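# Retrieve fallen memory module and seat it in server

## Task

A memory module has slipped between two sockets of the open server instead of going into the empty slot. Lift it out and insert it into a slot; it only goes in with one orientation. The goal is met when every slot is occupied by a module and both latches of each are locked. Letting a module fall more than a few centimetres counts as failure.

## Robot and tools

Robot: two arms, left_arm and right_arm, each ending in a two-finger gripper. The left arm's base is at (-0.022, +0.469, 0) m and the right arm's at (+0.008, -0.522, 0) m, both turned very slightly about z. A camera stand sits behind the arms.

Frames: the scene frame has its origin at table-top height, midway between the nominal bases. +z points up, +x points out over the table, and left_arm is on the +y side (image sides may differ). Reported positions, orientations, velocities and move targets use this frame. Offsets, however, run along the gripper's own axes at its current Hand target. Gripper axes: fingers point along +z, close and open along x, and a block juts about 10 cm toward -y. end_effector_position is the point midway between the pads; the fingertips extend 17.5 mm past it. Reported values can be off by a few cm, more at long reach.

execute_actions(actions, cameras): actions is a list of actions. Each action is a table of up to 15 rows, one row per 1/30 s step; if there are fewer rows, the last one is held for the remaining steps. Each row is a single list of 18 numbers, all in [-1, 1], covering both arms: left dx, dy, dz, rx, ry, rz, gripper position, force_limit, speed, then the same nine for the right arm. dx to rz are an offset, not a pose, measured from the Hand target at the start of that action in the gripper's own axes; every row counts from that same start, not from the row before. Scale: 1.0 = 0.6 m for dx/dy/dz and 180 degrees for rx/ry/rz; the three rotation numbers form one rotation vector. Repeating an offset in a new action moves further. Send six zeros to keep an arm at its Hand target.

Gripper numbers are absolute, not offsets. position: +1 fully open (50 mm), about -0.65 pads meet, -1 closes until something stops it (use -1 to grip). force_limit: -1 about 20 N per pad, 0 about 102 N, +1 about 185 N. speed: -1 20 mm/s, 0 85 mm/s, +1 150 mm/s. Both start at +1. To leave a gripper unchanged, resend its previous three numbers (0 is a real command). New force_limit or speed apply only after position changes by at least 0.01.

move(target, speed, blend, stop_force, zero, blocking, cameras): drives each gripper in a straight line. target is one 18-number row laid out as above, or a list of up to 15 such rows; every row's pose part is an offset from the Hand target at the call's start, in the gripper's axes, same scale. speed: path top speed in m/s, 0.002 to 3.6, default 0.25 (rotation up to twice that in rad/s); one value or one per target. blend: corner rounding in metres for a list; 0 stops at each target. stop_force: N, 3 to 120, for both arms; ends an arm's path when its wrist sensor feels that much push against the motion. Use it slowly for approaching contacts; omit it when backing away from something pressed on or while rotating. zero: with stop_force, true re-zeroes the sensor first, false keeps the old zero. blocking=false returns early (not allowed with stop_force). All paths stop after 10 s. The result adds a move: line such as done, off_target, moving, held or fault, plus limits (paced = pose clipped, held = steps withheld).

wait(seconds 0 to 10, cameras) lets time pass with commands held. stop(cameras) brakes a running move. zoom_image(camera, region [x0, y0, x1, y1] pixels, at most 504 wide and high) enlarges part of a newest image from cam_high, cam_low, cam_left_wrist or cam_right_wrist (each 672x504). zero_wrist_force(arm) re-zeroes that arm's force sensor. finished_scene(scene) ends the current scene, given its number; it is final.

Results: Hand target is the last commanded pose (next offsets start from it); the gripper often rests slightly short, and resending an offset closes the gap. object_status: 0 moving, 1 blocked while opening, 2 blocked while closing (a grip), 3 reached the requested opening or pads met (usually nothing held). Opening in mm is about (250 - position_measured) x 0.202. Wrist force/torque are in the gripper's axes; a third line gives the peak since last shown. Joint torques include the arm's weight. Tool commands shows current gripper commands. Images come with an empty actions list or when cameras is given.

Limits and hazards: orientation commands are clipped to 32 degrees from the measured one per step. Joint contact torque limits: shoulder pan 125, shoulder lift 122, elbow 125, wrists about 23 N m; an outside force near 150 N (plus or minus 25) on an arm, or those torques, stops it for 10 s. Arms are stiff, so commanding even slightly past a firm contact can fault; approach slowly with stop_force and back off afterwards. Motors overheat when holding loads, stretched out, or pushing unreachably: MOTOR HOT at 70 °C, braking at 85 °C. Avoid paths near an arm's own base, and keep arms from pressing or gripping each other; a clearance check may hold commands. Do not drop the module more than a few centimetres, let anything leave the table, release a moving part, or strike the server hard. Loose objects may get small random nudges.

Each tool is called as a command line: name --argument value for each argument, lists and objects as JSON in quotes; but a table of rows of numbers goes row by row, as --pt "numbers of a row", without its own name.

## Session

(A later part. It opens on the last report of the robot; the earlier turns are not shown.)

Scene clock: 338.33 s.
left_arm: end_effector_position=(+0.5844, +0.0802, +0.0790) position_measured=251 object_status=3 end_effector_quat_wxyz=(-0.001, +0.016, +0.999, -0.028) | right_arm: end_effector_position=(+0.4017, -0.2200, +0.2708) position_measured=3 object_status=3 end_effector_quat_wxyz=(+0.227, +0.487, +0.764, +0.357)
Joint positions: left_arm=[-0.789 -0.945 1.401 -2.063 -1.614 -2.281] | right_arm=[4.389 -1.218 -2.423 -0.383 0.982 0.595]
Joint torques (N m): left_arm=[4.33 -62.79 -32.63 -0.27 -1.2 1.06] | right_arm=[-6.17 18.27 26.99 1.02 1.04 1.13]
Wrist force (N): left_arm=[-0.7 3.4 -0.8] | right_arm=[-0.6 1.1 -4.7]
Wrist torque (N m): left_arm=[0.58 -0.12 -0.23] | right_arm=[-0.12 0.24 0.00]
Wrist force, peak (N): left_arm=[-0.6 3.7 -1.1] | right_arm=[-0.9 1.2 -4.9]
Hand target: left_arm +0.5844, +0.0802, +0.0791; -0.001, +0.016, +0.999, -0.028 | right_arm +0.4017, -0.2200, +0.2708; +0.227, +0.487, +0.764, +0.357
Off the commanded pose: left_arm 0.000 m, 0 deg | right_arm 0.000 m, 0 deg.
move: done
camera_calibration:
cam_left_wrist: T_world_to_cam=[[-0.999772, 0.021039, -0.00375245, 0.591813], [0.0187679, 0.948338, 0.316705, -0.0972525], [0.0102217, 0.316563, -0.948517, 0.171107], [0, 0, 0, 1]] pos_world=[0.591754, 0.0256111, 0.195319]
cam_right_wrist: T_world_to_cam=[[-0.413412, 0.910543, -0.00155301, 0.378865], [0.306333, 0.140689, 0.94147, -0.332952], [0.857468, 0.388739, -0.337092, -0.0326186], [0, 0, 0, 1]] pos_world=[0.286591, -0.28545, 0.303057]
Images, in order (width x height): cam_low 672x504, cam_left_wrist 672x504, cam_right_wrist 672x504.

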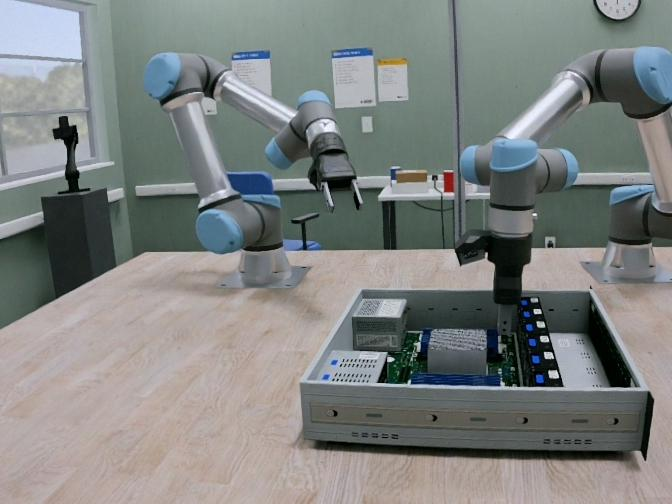

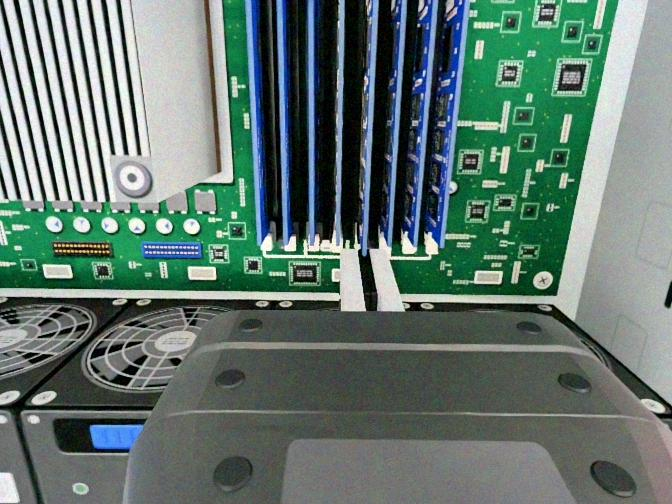

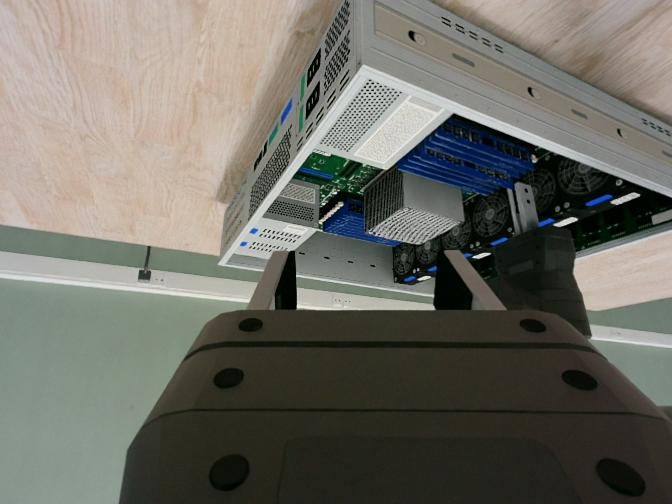

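move --target '[0,0,0,0,0,0, -0.45, -1, -1, 0,0,0,0,0,0,1,-1,1]' --speed 0.02 --cameras '["cam_right_wrist","cam_low","cam_left_wrist"]'

zoom_image --camera "cam_low" --region '[415, 320, 445, 350]'

zoom_image --camera "cam_low" --region '[480, 320, 510, 350]'

zoom_image --camera "cam_right_wrist" --region '[470, 140, 540, 210]'

zoom_image --camera "cam_left_wrist" --region '[300, 170, 430, 300]'

Scene clock: 362.97 s.
left_arm: end_effector_position=(+0.5844, +0.0802, +0.0791) position_measured=220 object_status=0 end_effector_quat_wxyz=(-0.001, +0.016, +0.999, -0.028) | right_arm: end_effector_position=(+0.4017, -0.2200, +0.2708) position_measured=3 object_status=3 end_effector_quat_wxyz=(+0.227, +0.487, +0.764, +0.357)
Joint positions: left_arm=[-0.789 -0.945 1.401 -2.063 -1.614 -2.281] | right_arm=[4.389 -1.218 -2.423 -0.383 0.982 0.595]
Joint torques (N m): left_arm=[8.45 -71.62 -35.96 -0.34 -1.11 1.13] | right_arm=[-5.84 18.92 29.68 1.02 0.98 1.16]
Wrist force (N): left_arm=[-0.6 3.4 -1.1] | right_arm=[-0.2 1.4 -4.6]
Wrist torque (N m): left_arm=[0.60 -0.15 -0.23] | right_arm=[-0.08 0.17 0.00]
Wrist force, peak (N): left_arm=[-0.4 3.8 -0.9] | right_arm=[-0.2 1.4 -4.8]
Hand target: left_arm +0.5844, +0.0802, +0.0791; -0.001, +0.016, +0.999, -0.028 | right_arm +0.4017, -0.2200, +0.2708; +0.227, +0.487, +0.764, +0.357
Off the commanded pose: left_arm 0.000 m, 0 deg | right_arm 0.000 m, 0 deg.
move: done
camera_calibration:
cam_left_wrist: T_world_to_cam=[[-0.99977, 0.0211008, -0.00394701, 0.591849], [0.0187669, 0.948397, 0.316528, -0.0972498], [0.0104223, 0.316381, -0.948575, 0.171099], [0, 0, 0, 1]] pos_world=[0.591755, 0.0256104, 0.195419]
cam_right_wrist: T_world_to_cam=[[-0.413412, 0.910543, -0.00155301, 0.378865], [0.306333, 0.140689, 0.94147, -0.332952], [0.857468, 0.388739, -0.337092, -0.0326186], [0, 0, 0, 1]] pos_world=[0.286591, -0.28545, 0.303057]
Images, in order (width x height): cam_low 672x504, cam_left_wrist 672x504, cam_right_wrist 672x504.

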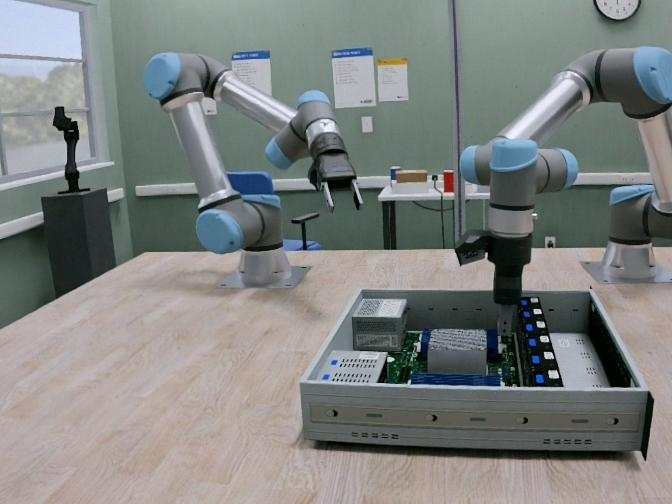

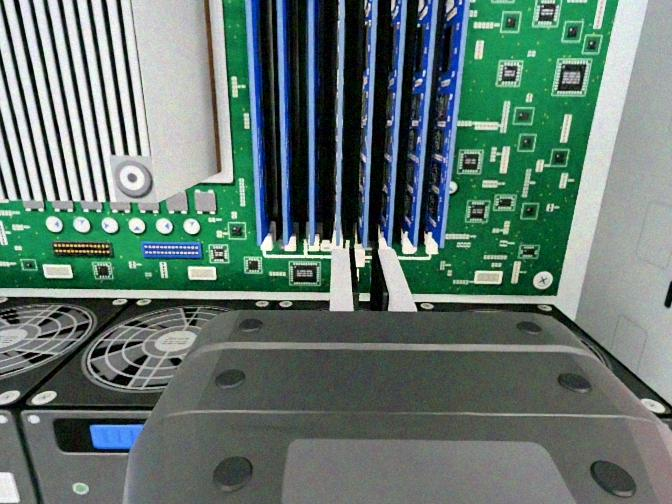

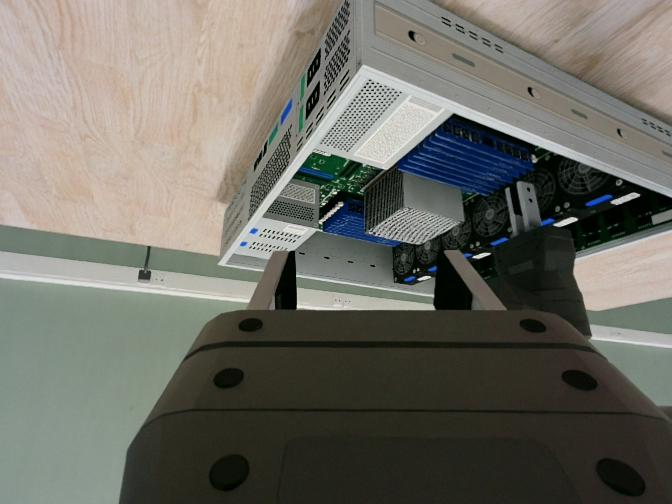

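Scaled by 16.800 from the camera's 672x504 image, which has a finer 960x720 frame.

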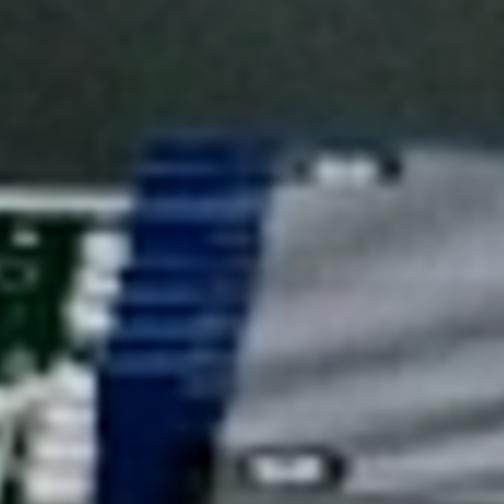

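Scaled by 16.800 from the camera's 672x504 image, which has a finer 960x720 frame.

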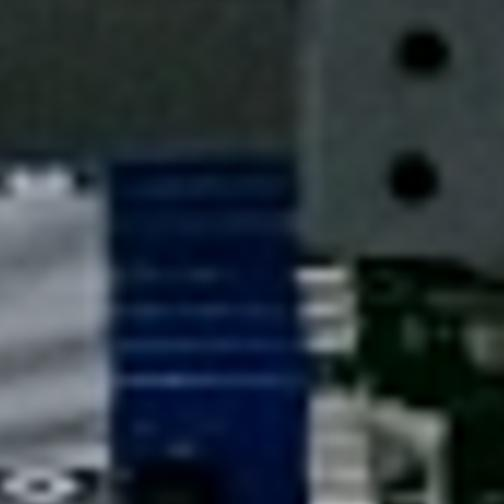

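Scaled by 7.200 from the camera's 672x504 image, which has a finer 960x720 frame.

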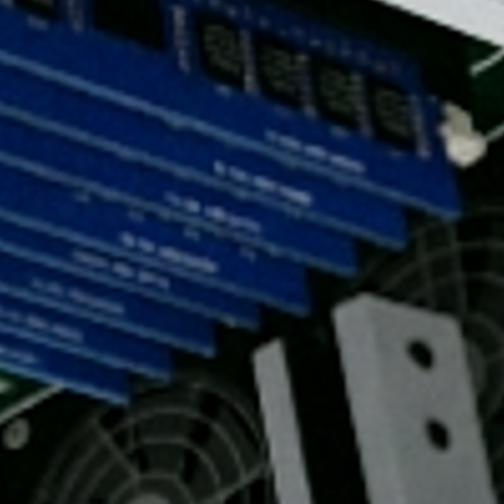

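Scaled by 3.877 from the camera's 672x504 image, which has a finer 960x720 frame.

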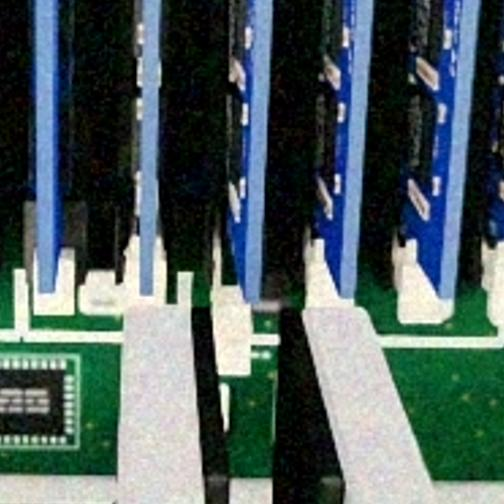

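move --pt "0 0 -0.045 0 0 0 -0.45 -1 -1 0 0 0 0 0 0 1 -1 1" --pt "0.0015 -0.0457 -0.0323 -0.0178 0 0 -1 -0.7 0 0 0 0 0 0 0 1 -1 1" --speed 0.06 --cameras '["cam_left_wrist"]'

zoom_image --camera "cam_left_wrist" --region '[310, 190, 430, 310]'

Scene clock: 383.40 s.
left_arm: end_effector_position=(+0.5827, +0.0539, +0.1000) position_measured=251 object_status=3 end_effector_quat_wxyz=(+0.000, +0.016, +1.000, +0.000) | right_arm: end_effector_position=(+0.4017, -0.2200, +0.2708) position_measured=3 object_status=3 end_effector_quat_wxyz=(+0.227, +0.487, +0.764, +0.357)
Joint positions: left_arm=[-0.832 -0.923 1.295 -1.942 -1.571 -2.324] | right_arm=[4.389 -1.218 -2.423 -0.383 0.982 0.595]
Joint torques (N m): left_arm=[3.9 -74.12 -13.87 -6.69 0.77 -1.21] | right_arm=[-5.75 18.68 30.78 0.97 0.96 1.07]
Wrist force (N): left_arm=[-0.3 3.9 -0.2] | right_arm=[-0.2 1.3 -4.5]
Wrist torque (N m): left_arm=[0.69 -0.18 -0.08] | right_arm=[-0.10 0.17 0.00]
Wrist force, peak (N): left_arm=[-3.5 10.7 -1.3] | right_arm=[-0.2 0.9 -5.0]
Hand target: left_arm +0.5827, +0.0539, +0.1000; +0.000, +0.016, +1.000, +0.000 | right_arm +0.4017, -0.2200, +0.2708; +0.227, +0.487, +0.764, +0.357
Off the commanded pose: left_arm 0.000 m, 0 deg | right_arm 0.000 m, 0 deg.
move: done
camera_calibration:
cam_left_wrist: T_world_to_cam=[[-0.99976, 0.0214279, -0.00452686, 0.590834], [0.0182445, 0.929209, 0.369104, -0.0829373], [0.0121155, 0.368932, -0.929377, 0.193503], [0, 0, 0, 1]] pos_world=[0.589861, -0.00698367, 0.213124]
Images, in order (width x height): cam_left_wrist 672x504.

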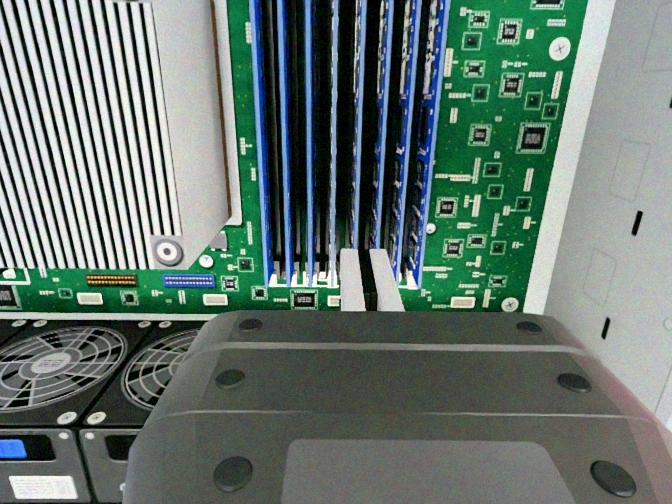

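Scaled by 4.200 from the camera's 672x504 image, which has a finer 960x720 frame.

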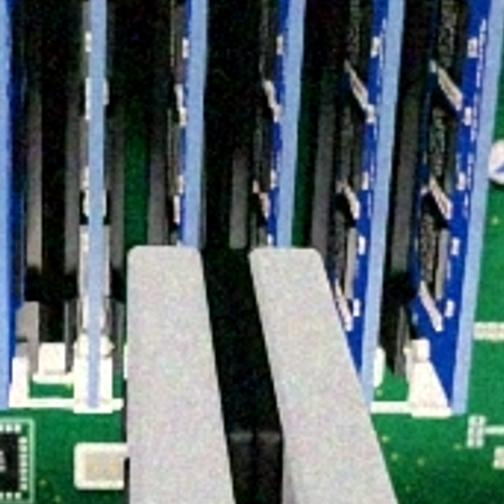

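move --target '[-0.004,0,0.0308,0,0,0, -1, -0.7, 0, 0,0,0,0,0,0,1,-1,1]' --speed 0.04 --cameras '["cam_left_wrist"]'

zoom_image --camera "cam_left_wrist" --region '[310, 190, 430, 310]'

Scene clock: 392.47 s.
left_arm: end_effector_position=(+0.5851, +0.0539, +0.0811) position_measured=251 object_status=3 end_effector_quat_wxyz=(+0.000, +0.016, +1.000, +0.000) end_effector_velocity=(-0.001, +0.001, +0.001) end_effector_angular_velocity=(+0.004, +0.003, -0.001) | right_arm: end_effector_position=(+0.4017, -0.2200, +0.2708) position_measured=3 object_status=3 end_effector_quat_wxyz=(+0.227, +0.487, +0.764, +0.357)
Joint positions: left_arm=[-0.83 -0.901 1.309 -1.978 -1.571 -2.321] | right_arm=[4.389 -1.218 -2.423 -0.383 0.982 0.595]
Joint velocities: left_arm=[-0.001 -0.002 0 0.007 0.001 0] | right_arm=[within noise]
Joint torques (N m): left_arm=[4.48 -75.19 -33.18 -0.03 0.76 0.39] | right_arm=[-5.89 18.6 30.78 0.97 0.93 1.08]
Wrist force (N): left_arm=[-0.5 3.7 -0.1] | right_arm=[-0.6 1.0 -4.6]
Wrist torque (N m): left_arm=[0.66 -0.16 -0.08] | right_arm=[-0.14 0.23 0.01]
Wrist force, peak (N): left_arm=[-0.7 4.1 -0.3] | right_arm=[-0.4 1.3 -4.9]
Hand target: left_arm +0.5851, +0.0538, +0.0815; +0.000, +0.016, +1.000, +0.000 | right_arm +0.4017, -0.2200, +0.2708; +0.227, +0.487, +0.764, +0.357
Off the commanded pose: left_arm 0.000 m, 0 deg | right_arm 0.000 m, 0 deg.
move: done
camera_calibration:
cam_left_wrist: T_world_to_cam=[[-0.999762, 0.0213586, -0.00433704, 0.593113], [0.018249, 0.929176, 0.369187, -0.0759315], [0.0119152, 0.36902, -0.929345, 0.176058], [0, 0, 0, 1]] pos_world=[0.59226, -0.00708336, 0.194224]
Images, in order (width x height): cam_left_wrist 672x504.

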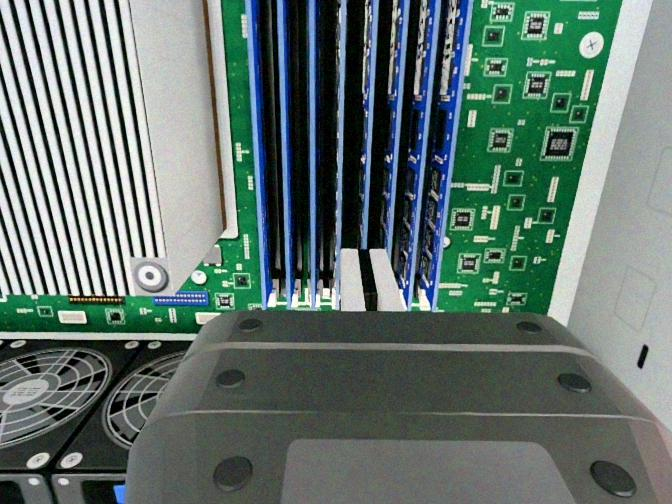

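Scaled by 4.200 from the camera's 672x504 image, which has a finer 960x720 frame.

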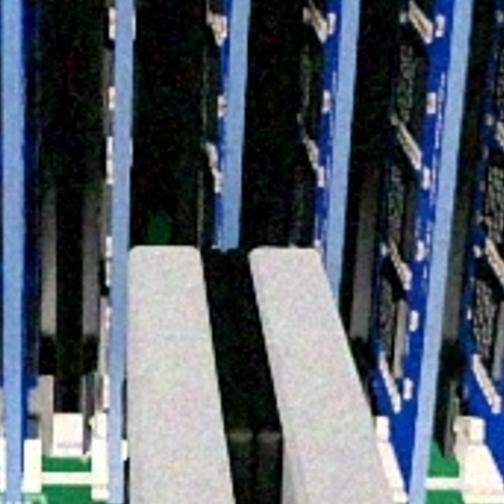

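move --target '[0.0035,0.0025,0.0175,0,0,0, -1, -0.7, 0, 0,0,0,0,0,0,1,-1,1]' --speed 0.008 --stop_force 90 --cameras '["cam_left_wrist"]'

zoom_image --camera "cam_left_wrist" --region '[310, 190, 430, 310]'

Scene clock: 402.60 s.
left_arm: end_effector_position=(+0.5831, +0.0554, +0.0710) position_measured=251 object_status=3 end_effector_quat_wxyz=(+0.000, +0.016, +1.000, +0.000) | right_arm: end_effector_position=(+0.4017, -0.2200, +0.2708) position_measured=3 object_status=3 end_effector_quat_wxyz=(+0.227, +0.487, +0.764, +0.357)
Joint positions: left_arm=[-0.83 -0.897 1.33 -2.004 -1.571 -2.322] | right_arm=[4.389 -1.218 -2.423 -0.383 0.982 0.595]
Joint torques (N m): left_arm=[-3.39 6.37 -2.99 2.25 0.69 -1.09] | right_arm=[-5.97 18.44 30.65 0.99 0.87 1.07]
Wrist force (N): left_arm=[14.5 16.8 -71.4] | right_arm=[-0.2 1.0 -4.5]
Wrist torque (N m): left_arm=[1.04 -0.25 -0.11] | right_arm=[-0.13 0.17 0.00]
Wrist force, peak (N): left_arm=[14.2 16.5 -71.7] | right_arm=[-0.8 1.2 -4.9]
Hand target: left_arm +0.5831, +0.0554, +0.0710; +0.000, +0.016, +1.000, +0.000 | right_arm +0.4017, -0.2200, +0.2708; +0.227, +0.487, +0.764, +0.357
Off the commanded pose: left_arm 0.000 m, 0 deg | right_arm 0.000 m, 0 deg.
move: done
camera_calibration:
cam_left_wrist: T_world_to_cam=[[-0.999762, 0.0213353, -0.00456457, 0.59098], [0.0181456, 0.929246, 0.369016, -0.0734647], [0.0121147, 0.368846, -0.929412, 0.166037], [0, 0, 0, 1]] pos_world=[0.590161, -0.00558406, 0.184124]
Images, in order (width x height): cam_left_wrist 672x504.

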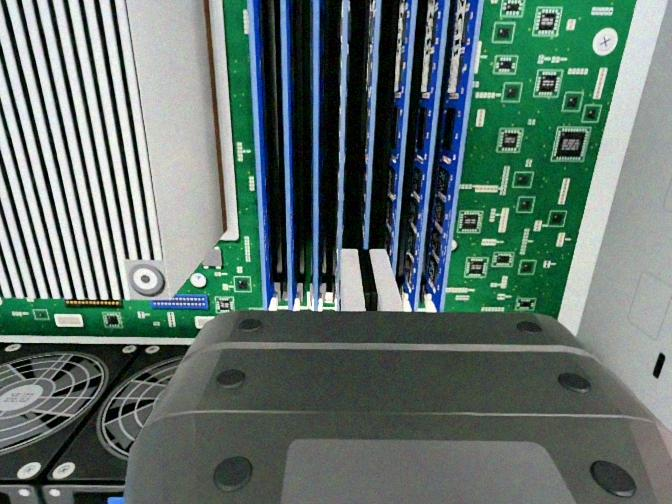

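Scaled by 4.200 from the camera's 672x504 image, which has a finer 960x720 frame.

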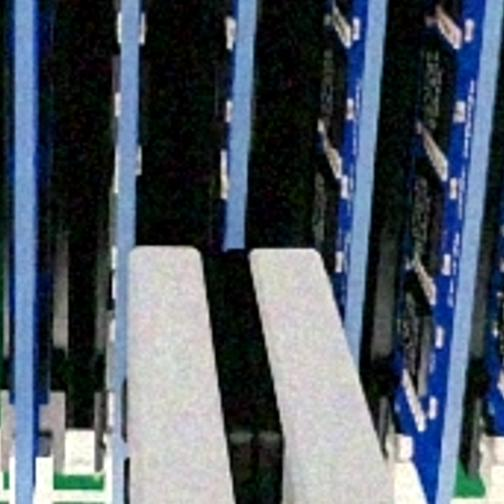

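move --pt "-0.0018 -0.0023 -0.0135 0 0 0 -1 -0.7 0 0 0 0 0 0 0 1 -1 1" --pt "0.0005 -0.001 -0.0125 0 0 0 -1 -0.7 0 0 0 0 0 0 0 1 -1 1" --speed 0.03 --cameras '["cam_left_wrist","cam_right_wrist"]'

zoom_image --camera "cam_left_wrist" --region '[310, 190, 430, 310]'

zoom_image --camera "cam_right_wrist" --region '[460, 120, 560, 220]'

Scene clock: 412.33 s.
left_arm: end_effector_position=(+0.5827, +0.0548, +0.0786) position_measured=251 object_status=3 end_effector_quat_wxyz=(+0.000, +0.016, +1.000, +0.000) | right_arm: end_effector_position=(+0.4017, -0.2200, +0.2708) position_measured=3 object_status=3 end_effector_quat_wxyz=(+0.227, +0.487, +0.764, +0.357)
Joint positions: left_arm=[-0.831 -0.905 1.322 -1.988 -1.571 -2.323] | right_arm=[4.389 -1.218 -2.423 -0.383 0.982 0.595]
Joint torques (N m): left_arm=[0.77 -52.43 -37.15 -2.36 0.77 -0.47] | right_arm=[-5.81 18.57 30.43 1.02 0.85 1.11]
Wrist force (N): left_arm=[-0.2 3.8 -0.1] | right_arm=[-0.4 1.2 -4.5]
Wrist torque (N m): left_arm=[0.67 -0.21 -0.09] | right_arm=[-0.13 0.21 0.01]
Wrist force, peak (N): left_arm=[14.4 16.9 -71.8] | right_arm=[-0.4 1.5 -4.8]
Hand target: left_arm +0.5827, +0.0548, +0.0785; +0.000, +0.016, +1.000, +0.000 | right_arm +0.4017, -0.2200, +0.2708; +0.227, +0.487, +0.764, +0.357
Off the commanded pose: left_arm 0.000 m, 0 deg | right_arm 0.000 m, 0 deg.
move: done
camera_calibration:
cam_left_wrist: T_world_to_cam=[[-0.999761, 0.0213691, -0.0046605, 0.590644], [0.0181432, 0.929293, 0.368898, -0.0757725], [0.012214, 0.368725, -0.929458, 0.17324], [0, 0, 0, 1]] pos_world=[0.589762, -0.00608452, 0.191724]
cam_right_wrist: T_world_to_cam=[[-0.413412, 0.910543, -0.00155301, 0.378865], [0.306333, 0.140689, 0.94147, -0.332952], [0.857468, 0.388739, -0.337092, -0.0326186], [0, 0, 0, 1]] pos_world=[0.286591, -0.28545, 0.303057]
Images, in order (width x height): cam_left_wrist 672x504, cam_right_wrist 672x504.

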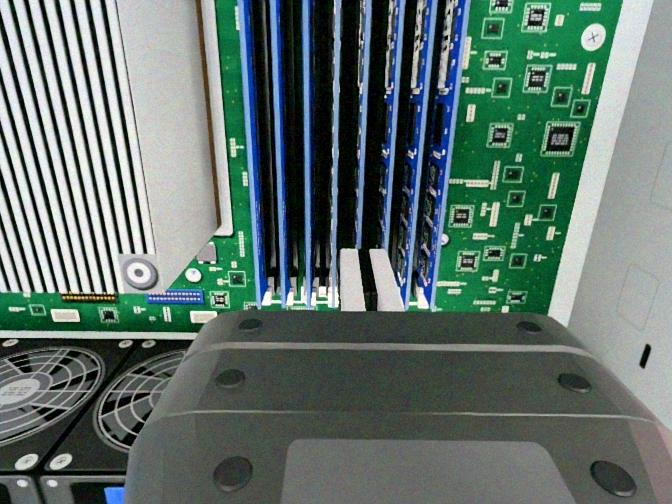

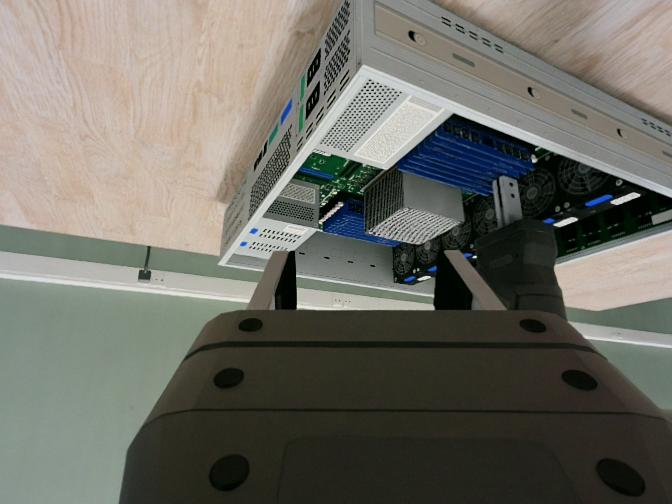

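Scaled by 4.200 from the camera's 672x504 image, which has a finer 960x720 frame.

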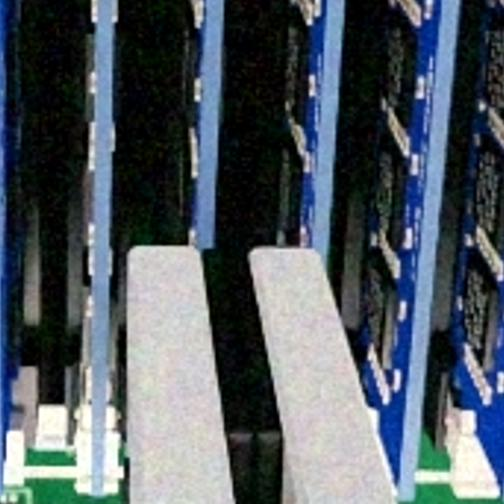

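Scaled by 5.040 from the camera's 672x504 image, which has a finer 960x720 frame.

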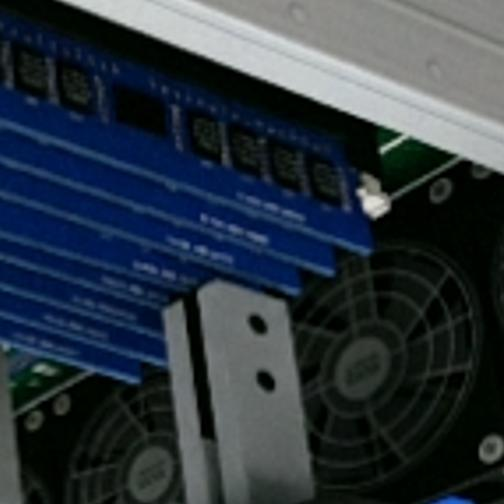

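move --target '[-0.0029,-0.0013,0.002,0,0,0, -1, -0.7, 0, 0,0,0,0,0,0,1,-1,1]' --speed 0.02

move --target '[0.0043,0.003,0.0175,0,0,0, -1, -0.7, 0, 0,0,0,0,0,0,1,-1,1]' --speed 0.007 --stop_force 90 --cameras '["cam_left_wrist"]'

zoom_image --camera "cam_left_wrist" --region '[310, 190, 430, 310]'

Scene clock: 424.97 s.
left_arm: end_effector_position=(+0.5845, +0.0540, +0.0773) position_measured=251 object_status=3 end_effector_quat_wxyz=(+0.000, +0.016, +1.000, +0.000) | right_arm: end_effector_position=(+0.4017, -0.2200, +0.2708) position_measured=3 object_status=3 end_effector_quat_wxyz=(+0.227, +0.487, +0.764, +0.357)
Joint positions: left_arm=[-0.83 -0.899 1.315 -1.987 -1.571 -2.322] | right_arm=[4.389 -1.218 -2.423 -0.383 0.982 0.595]
Joint torques (N m): left_arm=[5.6 -49.57 -29.12 -0.34 0.79 0.92] | right_arm=[-5.65 18.12 30.87 1.03 0.71 1.14]
Wrist force (N): left_arm=[-0.1 4.0 0.0] | right_arm=[-0.5 1.3 -4.4]
Wrist torque (N m): left_arm=[0.70 -0.22 -0.09] | right_arm=[-0.09 0.22 0.01]
Wrist force, peak (N): left_arm=[-0.2 4.2 -0.1] | right_arm=[-0.3 1.3 -5.0]
Hand target: left_arm +0.5845, +0.0540, +0.0773; +0.000, +0.016, +1.000, +0.000 | right_arm +0.4017, -0.2200, +0.2708; +0.227, +0.487, +0.764, +0.357
Off the commanded pose: left_arm 0.000 m, 0 deg | right_arm 0.000 m, 0 deg.
move: done

Scene clock: 427.13 s.
left_arm: end_effector_position=(+0.5819, +0.0559, +0.0668) position_measured=251 object_status=3 end_effector_quat_wxyz=(+0.000, +0.016, +1.000, +0.000) | right_arm: end_effector_position=(+0.4017, -0.2200, +0.2708) position_measured=3 object_status=3 end_effector_quat_wxyz=(+0.227, +0.487, +0.764, +0.357)
Joint positions: left_arm=[-0.831 -0.895 1.339 -2.014 -1.571 -2.323] | right_arm=[4.389 -1.218 -2.423 -0.383 0.982 0.595]
Joint torques (N m): left_arm=[-2.92 1.85 -2.77 2.3 0.56 -0.96] | right_arm=[-5.65 18.15 30.79 1.05 0.71 1.2]
Wrist force (N): left_arm=[14.9 13.8 -73.8] | right_arm=[-0.4 1.0 -4.5]
Wrist torque (N m): left_arm=[1.08 0.06 -0.07] | right_arm=[-0.14 0.20 0.01]
Wrist force, peak (N): left_arm=[20.8 22.5 -74.9] | right_arm=[-0.4 1.1 -4.8]
Hand target: left_arm +0.5819, +0.0558, +0.0668; +0.000, +0.016, +1.000, +0.000 | right_arm +0.4017, -0.2200, +0.2708; +0.227, +0.487, +0.764, +0.357
Off the commanded pose: left_arm 0.000 m, 0 deg | right_arm 0.000 m, 0 deg.
move: done
camera_calibration:
cam_left_wrist: T_world_to_cam=[[-0.999763, 0.0212992, -0.00446907, 0.589833], [0.0181462, 0.929212, 0.369101, -0.0723387], [0.0120143, 0.368933, -0.929378, 0.161923], [0, 0, 0, 1]] pos_world=[0.589061, -0.00508374, 0.179824]
Images, in order (width x height): cam_left_wrist 672x504.

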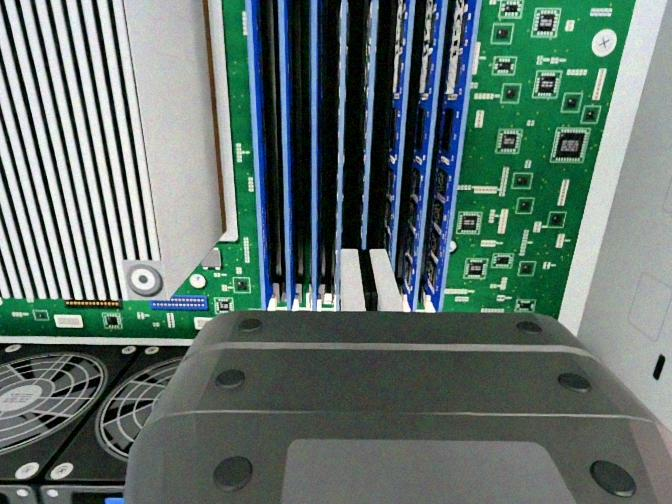

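Scaled by 4.200 from the camera's 672x504 image, which has a finer 960x720 frame.

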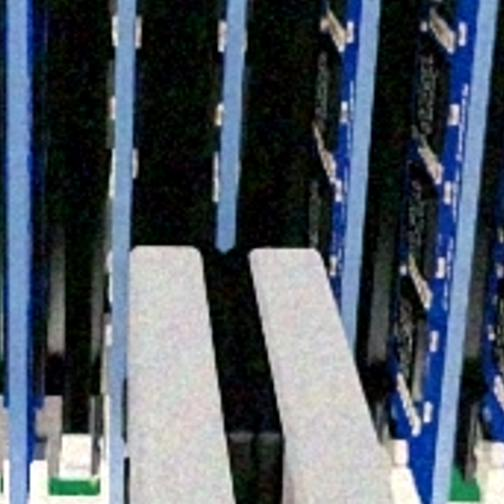

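move --target '[0.0015,0.0012,0.012,0,0,0, -1, -0.7, 0, 0,0,0,0,0,0,1,-1,1]' --speed 0.005 --stop_force 24 --cameras '["cam_left_wrist","cam_high"]'

zoom_image --camera "cam_left_wrist" --region '[310, 190, 430, 310]'

zoom_image --camera "cam_high" --region '[290, 290, 350, 330]'

Scene clock: 436.23 s.
left_arm: end_effector_position=(+0.5818, +0.0560, +0.0650) position_measured=251 object_status=3 end_effector_quat_wxyz=(+0.000, +0.016, +1.000, +0.000) | right_arm: end_effector_position=(+0.4017, -0.2200, +0.2708) position_measured=3 object_status=3 end_effector_quat_wxyz=(+0.227, +0.487, +0.764, +0.357)
Joint positions: left_arm=[-0.831 -0.894 1.342 -2.019 -1.571 -2.323] | right_arm=[4.389 -1.218 -2.423 -0.383 0.982 0.595]
Joint torques (N m): left_arm=[-2.57 7.11 2.42 2.31 0.39 -0.85] | right_arm=[-5.43 18.44 30.66 1.05 0.64 1.18]
Wrist force (N): left_arm=[22.7 23.6 -98.1] | right_arm=[-0.5 1.2 -4.6]
Wrist torque (N m): left_arm=[1.20 0.19 -0.04] | right_arm=[-0.11 0.22 0.01]
Wrist force, peak (N): left_arm=[22.2 23.5 -102.4] | right_arm=[-0.4 1.4 -4.9]
Hand target: left_arm +0.5818, +0.0560, +0.0650; +0.000, +0.016, +1.000, +0.000 (not the last commanded pose) | right_arm +0.4017, -0.2200, +0.2708; +0.227, +0.487, +0.764, +0.357
Off the commanded pose: left_arm 0.005 m, 0 deg | right_arm 0.000 m, 0 deg.
move: contact (left_arm)
camera_calibration:
cam_left_wrist: T_world_to_cam=[[-0.999761, 0.0213117, -0.0047917, 0.589679], [0.0180427, 0.929329, 0.368813, -0.0717424], [0.0123131, 0.368638, -0.929491, 0.160022], [0, 0, 0, 1]] pos_world=[0.588862, -0.0048849, 0.178024]
Images, in order (width x height): cam_high 672x504, cam_left_wrist 672x504.

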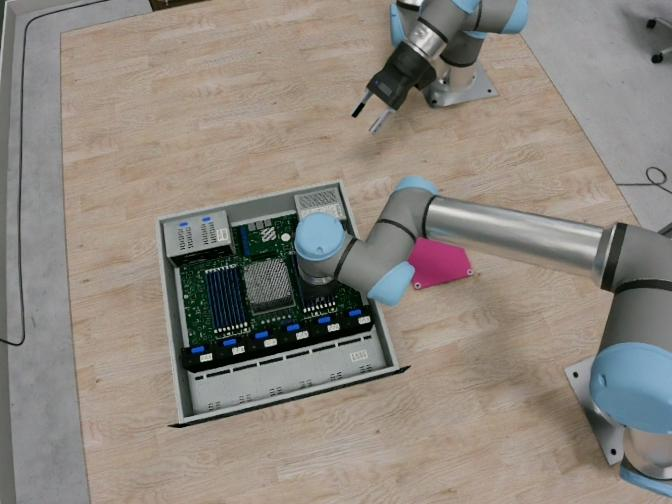

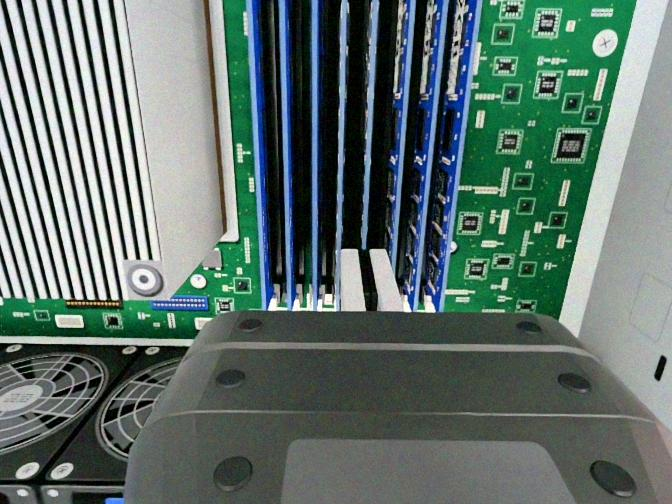

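Scaled by 4.200 from the camera's 672x504 image, which has a finer 960x720 frame.

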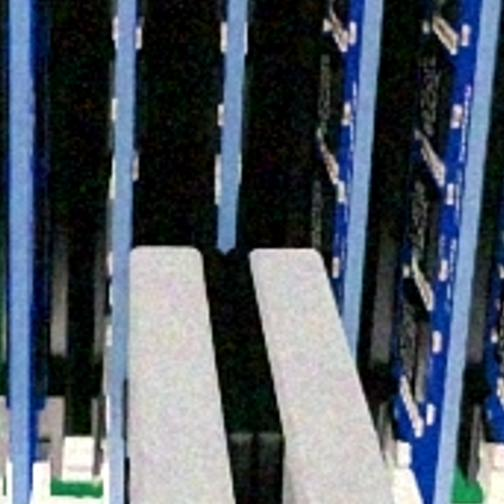

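Scaled by 8.400 from the camera's 672x504 image, which has a finer 960x720 frame.

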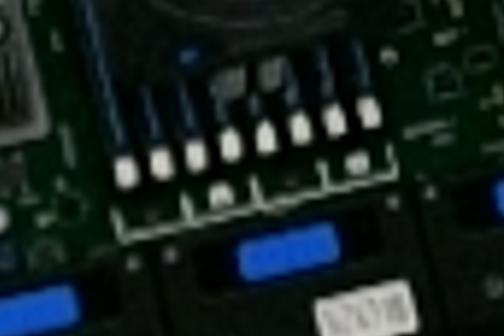

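move --pt "-0.001 -0.001 -0.03 0 0 0 -1 -0.7 0 0 0 0 0 0 0 1 -1 1" --pt "-0.02 0.02 -0.1 0 0 0 -1 -0.7 0 0 0 0 0 0 0 1 -1 1" --speed 0.06 --cameras '["cam_left_wrist"]'

zoom_image --camera "cam_left_wrist" --region '[260, 170, 440, 310]'

move --pt "0.0292 -0.1837 0.0 0 0 0 -1 -0.7 0 0 0 0 0 0 0 1 -1 1" --pt "0.0292 -0.1837 0.047 0 0 0 -1 -0.7 0 0 0 0 0 0 0 1 -1 1" --speed 0.1 --cameras '["cam_left_wrist"]'

zoom_image --camera "cam_left_wrist" --region '[310, 190, 430, 310]'

Scene clock: 448.53 s.
left_arm: end_effector_position=(+0.5942, +0.0677, +0.1253) position_measured=251 object_status=3 end_effector_quat_wxyz=(+0.000, +0.016, +1.000, +0.000) | right_arm: end_effector_position=(+0.4017, -0.2200, +0.2708) position_measured=3 object_status=3 end_effector_quat_wxyz=(+0.227, +0.487, +0.764, +0.357)
Joint positions: left_arm=[-0.807 -0.94 1.255 -1.887 -1.571 -2.299] | right_arm=[4.389 -1.218 -2.423 -0.383 0.982 0.595]
Joint torques (N m): left_arm=[-3.89 -39.9 -13.84 -6.65 0.22 -1.18] | right_arm=[-5.89 18.37 30.2 1.03 0.67 1.02]
Wrist force (N): left_arm=[1.8 4.1 0.6] | right_arm=[-0.6 0.9 -4.4]
Wrist torque (N m): left_arm=[0.72 -0.53 -0.23] | right_arm=[-0.15 0.22 0.01]
Wrist force, peak (N): left_arm=[22.4 24.1 -98.5] | right_arm=[-0.4 1.1 -5.0]
Hand target: left_arm +0.5941, +0.0677, +0.1250; +0.000, +0.016, +1.000, +0.000 | right_arm +0.4017, -0.2200, +0.2708; +0.227, +0.487, +0.764, +0.357
Off the commanded pose: left_arm 0.000 m, 0 deg | right_arm 0.000 m, 0 deg.
move: done
camera_calibration:
cam_left_wrist: T_world_to_cam=[[-0.99976, 0.0213238, -0.0051122, 0.602192], [0.0179384, 0.929411, 0.36861, -0.105004], [0.0126115, 0.36843, -0.92957, 0.211538], [0, 0, 0, 1]] pos_world=[0.601263, 0.00681429, 0.238424]
Images, in order (width x height): cam_left_wrist 672x504.

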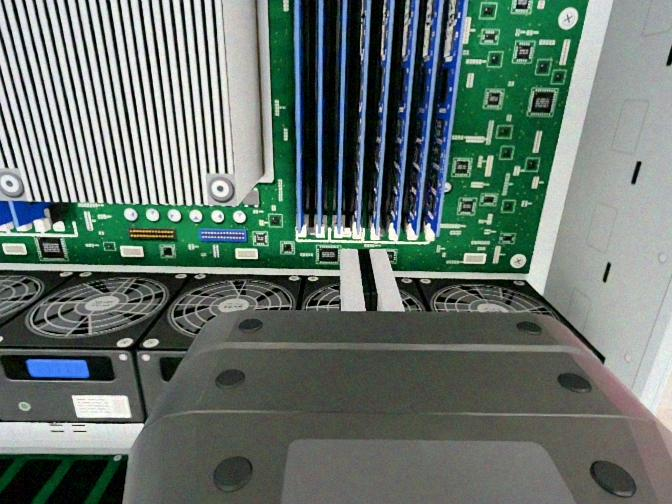

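Scaled by 2.800 from the camera's 672x504 image, which has a finer 960x720 frame.

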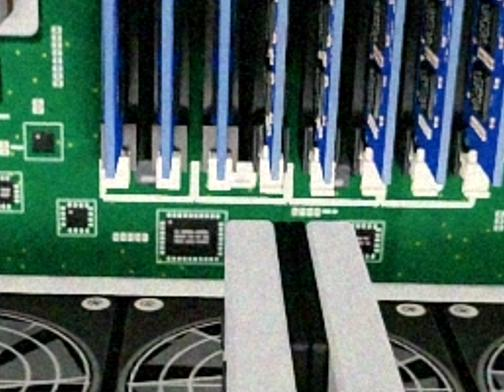

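Scene clock: 450.53 s.
left_arm: end_effector_position=(+0.5731, -0.0419, +0.0966) position_measured=251 object_status=3 end_effector_quat_wxyz=(+0.000, +0.016, +1.000, +0.000) | right_arm: end_effector_position=(+0.4017, -0.2200, +0.2708) position_measured=3 object_status=3 end_effector_quat_wxyz=(+0.227, +0.487, +0.764, +0.357)
Joint positions: left_arm=[-0.928 -0.796 1.082 -1.857 -1.571 -2.42] | right_arm=[4.389 -1.218 -2.423 -0.383 0.982 0.595]
Joint torques (N m): left_arm=[-1.96 -80.57 -36.72 -1.01 0.31 -1.13] | right_arm=[-5.54 18.13 30.77 0.95 0.63 1.12]
Wrist force (N): left_arm=[1.7 4.2 0.5] | right_arm=[-0.3 1.1 -4.5]
Wrist torque (N m): left_arm=[0.73 -0.51 -0.09] | right_arm=[-0.11 0.18 0.01]
Wrist force, peak (N): left_arm=[-1.6 12.5 0.8] | right_arm=[-0.5 1.1 -4.8]
Hand target: left_arm +0.5731, -0.0420, +0.0968; +0.000, +0.016, +1.000, +0.000 | right_arm +0.4017, -0.2200, +0.2708; +0.227, +0.487, +0.764, +0.357
Off the commanded pose: left_arm 0.000 m, 0 deg | right_arm 0.000 m, 0 deg.
move: done
camera_calibration:
cam_left_wrist: T_world_to_cam=[[-0.999762, 0.0213346, -0.00456258, 0.583273], [0.0181446, 0.929211, 0.369103, 0.0075694], [0.0121143, 0.368933, -0.929377, 0.225804], [0, 0, 0, 1]] pos_world=[0.580261, -0.102784, 0.209724]
Images, in order (width x height): cam_left_wrist 672x504.

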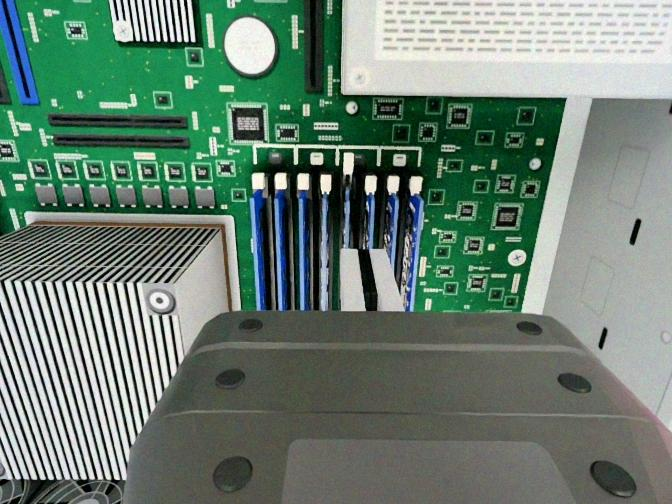

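Scaled by 4.200 from the camera's 672x504 image, which has a finer 960x720 frame.

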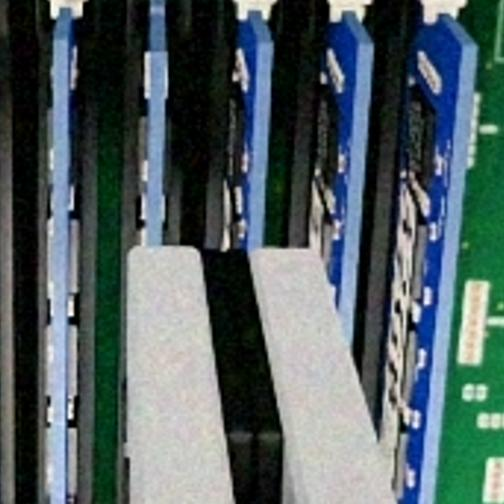

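move --target '[-0.0083,0,0.0,0,0,0,-1,-0.7,0,0,0,0,0,0,0,1,-1,1]' --speed 0.03 --cameras '["cam_left_wrist"]'

zoom_image --camera "cam_left_wrist" --region '[310, 190, 430, 310]'

Scene clock: 470.50 s.
left_arm: end_effector_position=(+0.5782, -0.0421, +0.0968) position_measured=251 object_status=3 end_effector_quat_wxyz=(+0.000, +0.016, +1.000, +0.000) | right_arm: end_effector_position=(+0.4017, -0.2200, +0.2708) position_measured=3 object_status=3 end_effector_quat_wxyz=(+0.227, +0.487, +0.764, +0.357)
Joint positions: left_arm=[-0.923 -0.786 1.064 -1.849 -1.571 -2.415] | right_arm=[4.389 -1.218 -2.423 -0.383 0.982 0.595]
Joint torques (N m): left_arm=[-0.35 -62.44 -16.16 -2.33 0.41 -0.34] | right_arm=[-5.56 17.97 30.85 1.02 0.62 1.16]
Wrist force (N): left_arm=[1.7 4.2 0.5] | right_arm=[-0.6 1.4 -4.3]
Wrist torque (N m): left_arm=[0.73 -0.52 -0.10] | right_arm=[-0.07 0.23 0.00]
Wrist force, peak (N): left_arm=[1.9 4.5 1.0] | right_arm=[-0.7 1.3 -4.8]
Hand target: left_arm +0.5781, -0.0421, +0.0968; +0.000, +0.016, +1.000, +0.000 | right_arm +0.4017, -0.2200, +0.2708; +0.227, +0.487, +0.764, +0.357
Off the commanded pose: left_arm 0.000 m, 0 deg | right_arm 0.000 m, 0 deg.
move: done
camera_calibration:
cam_left_wrist: T_world_to_cam=[[-0.999761, 0.0213117, -0.0047917, 0.588323], [0.0180427, 0.929329, 0.368813, 0.00772458], [0.0123131, 0.368638, -0.929491, 0.22588], [0, 0, 0, 1]] pos_world=[0.585262, -0.102985, 0.209924]
Images, in order (width x height): cam_left_wrist 672x504.

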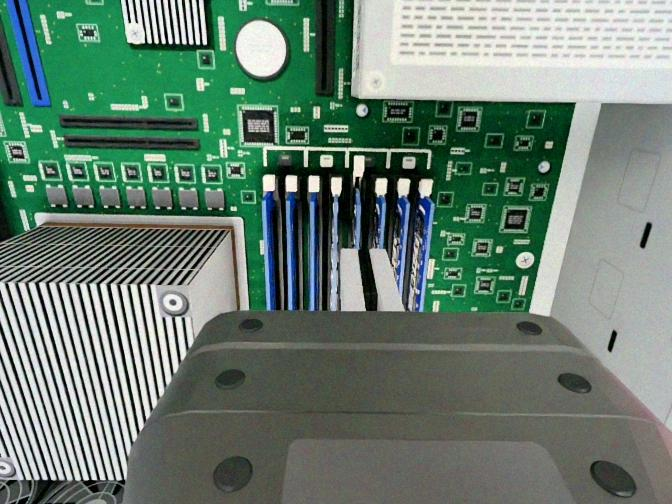

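Scaled by 4.200 from the camera's 672x504 image, which has a finer 960x720 frame.

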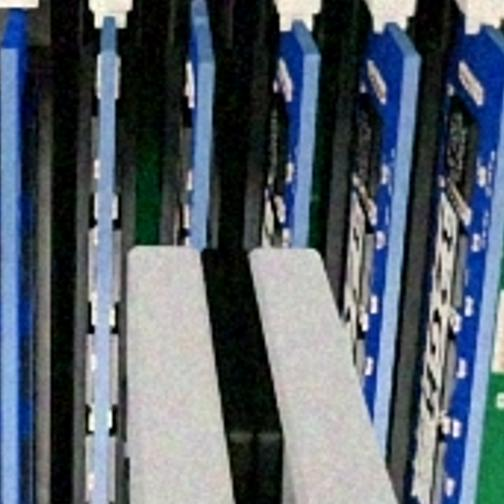

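move --target '[-0.0042,0,0.0,0,0,0,-1,-0.7,0,0,0,0,0,0,0,1,-1,1]' --speed 0.03

move --target '[0,-0.003,0.0262,0,0,0,-1,-0.7,0,0,0,0,0,0,0,1,-1,1]' --speed 0.02 --stop_force 8 --cameras '["cam_left_wrist"]'

zoom_image --camera "cam_left_wrist" --region '[310, 190, 430, 310]'

Scene clock: 479.43 s.
left_arm: end_effector_position=(+0.5807, -0.0422, +0.0968) position_measured=251 object_status=3 end_effector_quat_wxyz=(+0.000, +0.016, +1.000, +0.000) | right_arm: end_effector_position=(+0.4017, -0.2200, +0.2708) position_measured=3 object_status=3 end_effector_quat_wxyz=(+0.227, +0.487, +0.764, +0.357)
Joint positions: left_arm=[-0.921 -0.781 1.055 -1.845 -1.571 -2.412] | right_arm=[4.389 -1.218 -2.423 -0.383 0.982 0.595]
Joint torques (N m): left_arm=[4.77 -52.46 -26.13 -1.12 -0.33 0.44] | right_arm=[-5.47 18.01 30.97 1.03 0.57 1.12]
Wrist force (N): left_arm=[1.8 4.4 0.6] | right_arm=[-0.6 1.3 -4.3]
Wrist torque (N m): left_arm=[0.77 -0.54 -0.09] | right_arm=[-0.09 0.22 0.02]
Wrist force, peak (N): left_arm=[2.0 4.6 1.1] | right_arm=[-0.7 1.3 -4.9]
Hand target: left_arm +0.5806, -0.0422, +0.0968; +0.000, +0.016, +1.000, +0.000 | right_arm +0.4017, -0.2200, +0.2708; +0.227, +0.487, +0.764, +0.357
Off the commanded pose: left_arm 0.000 m, 0 deg | right_arm 0.000 m, 0 deg.
move: done

Scene clock: 481.53 s.
left_arm: end_effector_position=(+0.5806, -0.0440, +0.0811) position_measured=251 object_status=3 end_effector_quat_wxyz=(+0.000, +0.016, +1.000, +0.000) | right_arm: end_effector_position=(+0.4017, -0.2200, +0.2708) position_measured=3 object_status=3 end_effector_quat_wxyz=(+0.227, +0.487, +0.764, +0.357)
Joint positions: left_arm=[-0.922 -0.766 1.07 -1.874 -1.571 -2.414] | right_arm=[4.389 -1.218 -2.423 -0.383 0.982 0.595]
Joint torques (N m): left_arm=[3.89 -81.44 -37.74 -0.17 -0.89 0.9] | right_arm=[-5.07 18.72 30.45 0.98 0.51 1.18]
Wrist force (N): left_arm=[1.4 4.3 0.5] | right_arm=[-0.5 1.1 -4.6]
Wrist torque (N m): left_arm=[0.75 -0.47 -0.09] | right_arm=[-0.13 0.20 0.01]
Wrist force, peak (N): left_arm=[1.6 4.6 0.8] | right_arm=[-0.1 1.2 -4.8]
Hand target: left_arm +0.5806, -0.0440, +0.0811; +0.000, +0.016, +1.000, +0.000 | right_arm +0.4017, -0.2200, +0.2708; +0.227, +0.487, +0.764, +0.357
Off the commanded pose: left_arm 0.000 m, 0 deg | right_arm 0.000 m, 0 deg.
move: done
camera_calibration:
cam_left_wrist: T_world_to_cam=[[-0.999761, 0.0213117, -0.0047917, 0.590688], [0.0180427, 0.929329, 0.368813, 0.0152374], [0.0123131, 0.368638, -0.929491, 0.211958], [0, 0, 0, 1]] pos_world=[0.587662, -0.104885, 0.194224]
Images, in order (width x height): cam_left_wrist 672x504.

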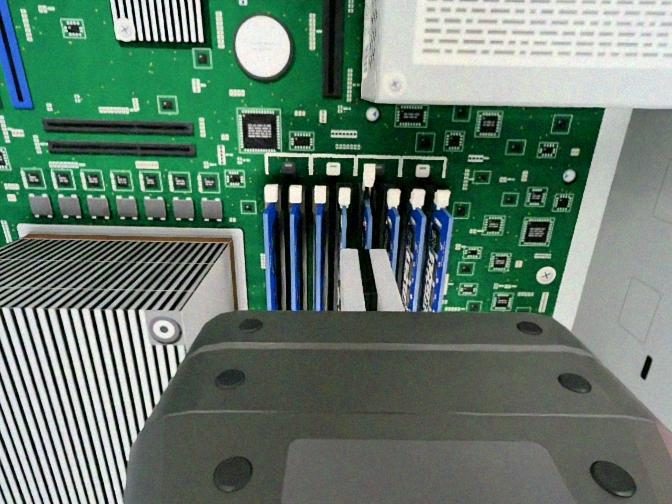

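Scaled by 4.200 from the camera's 672x504 image, which has a finer 960x720 frame.

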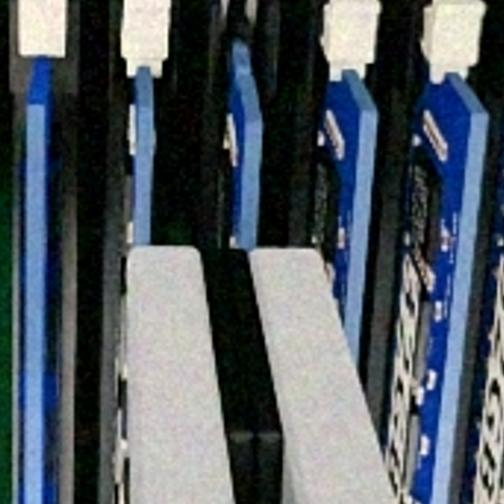

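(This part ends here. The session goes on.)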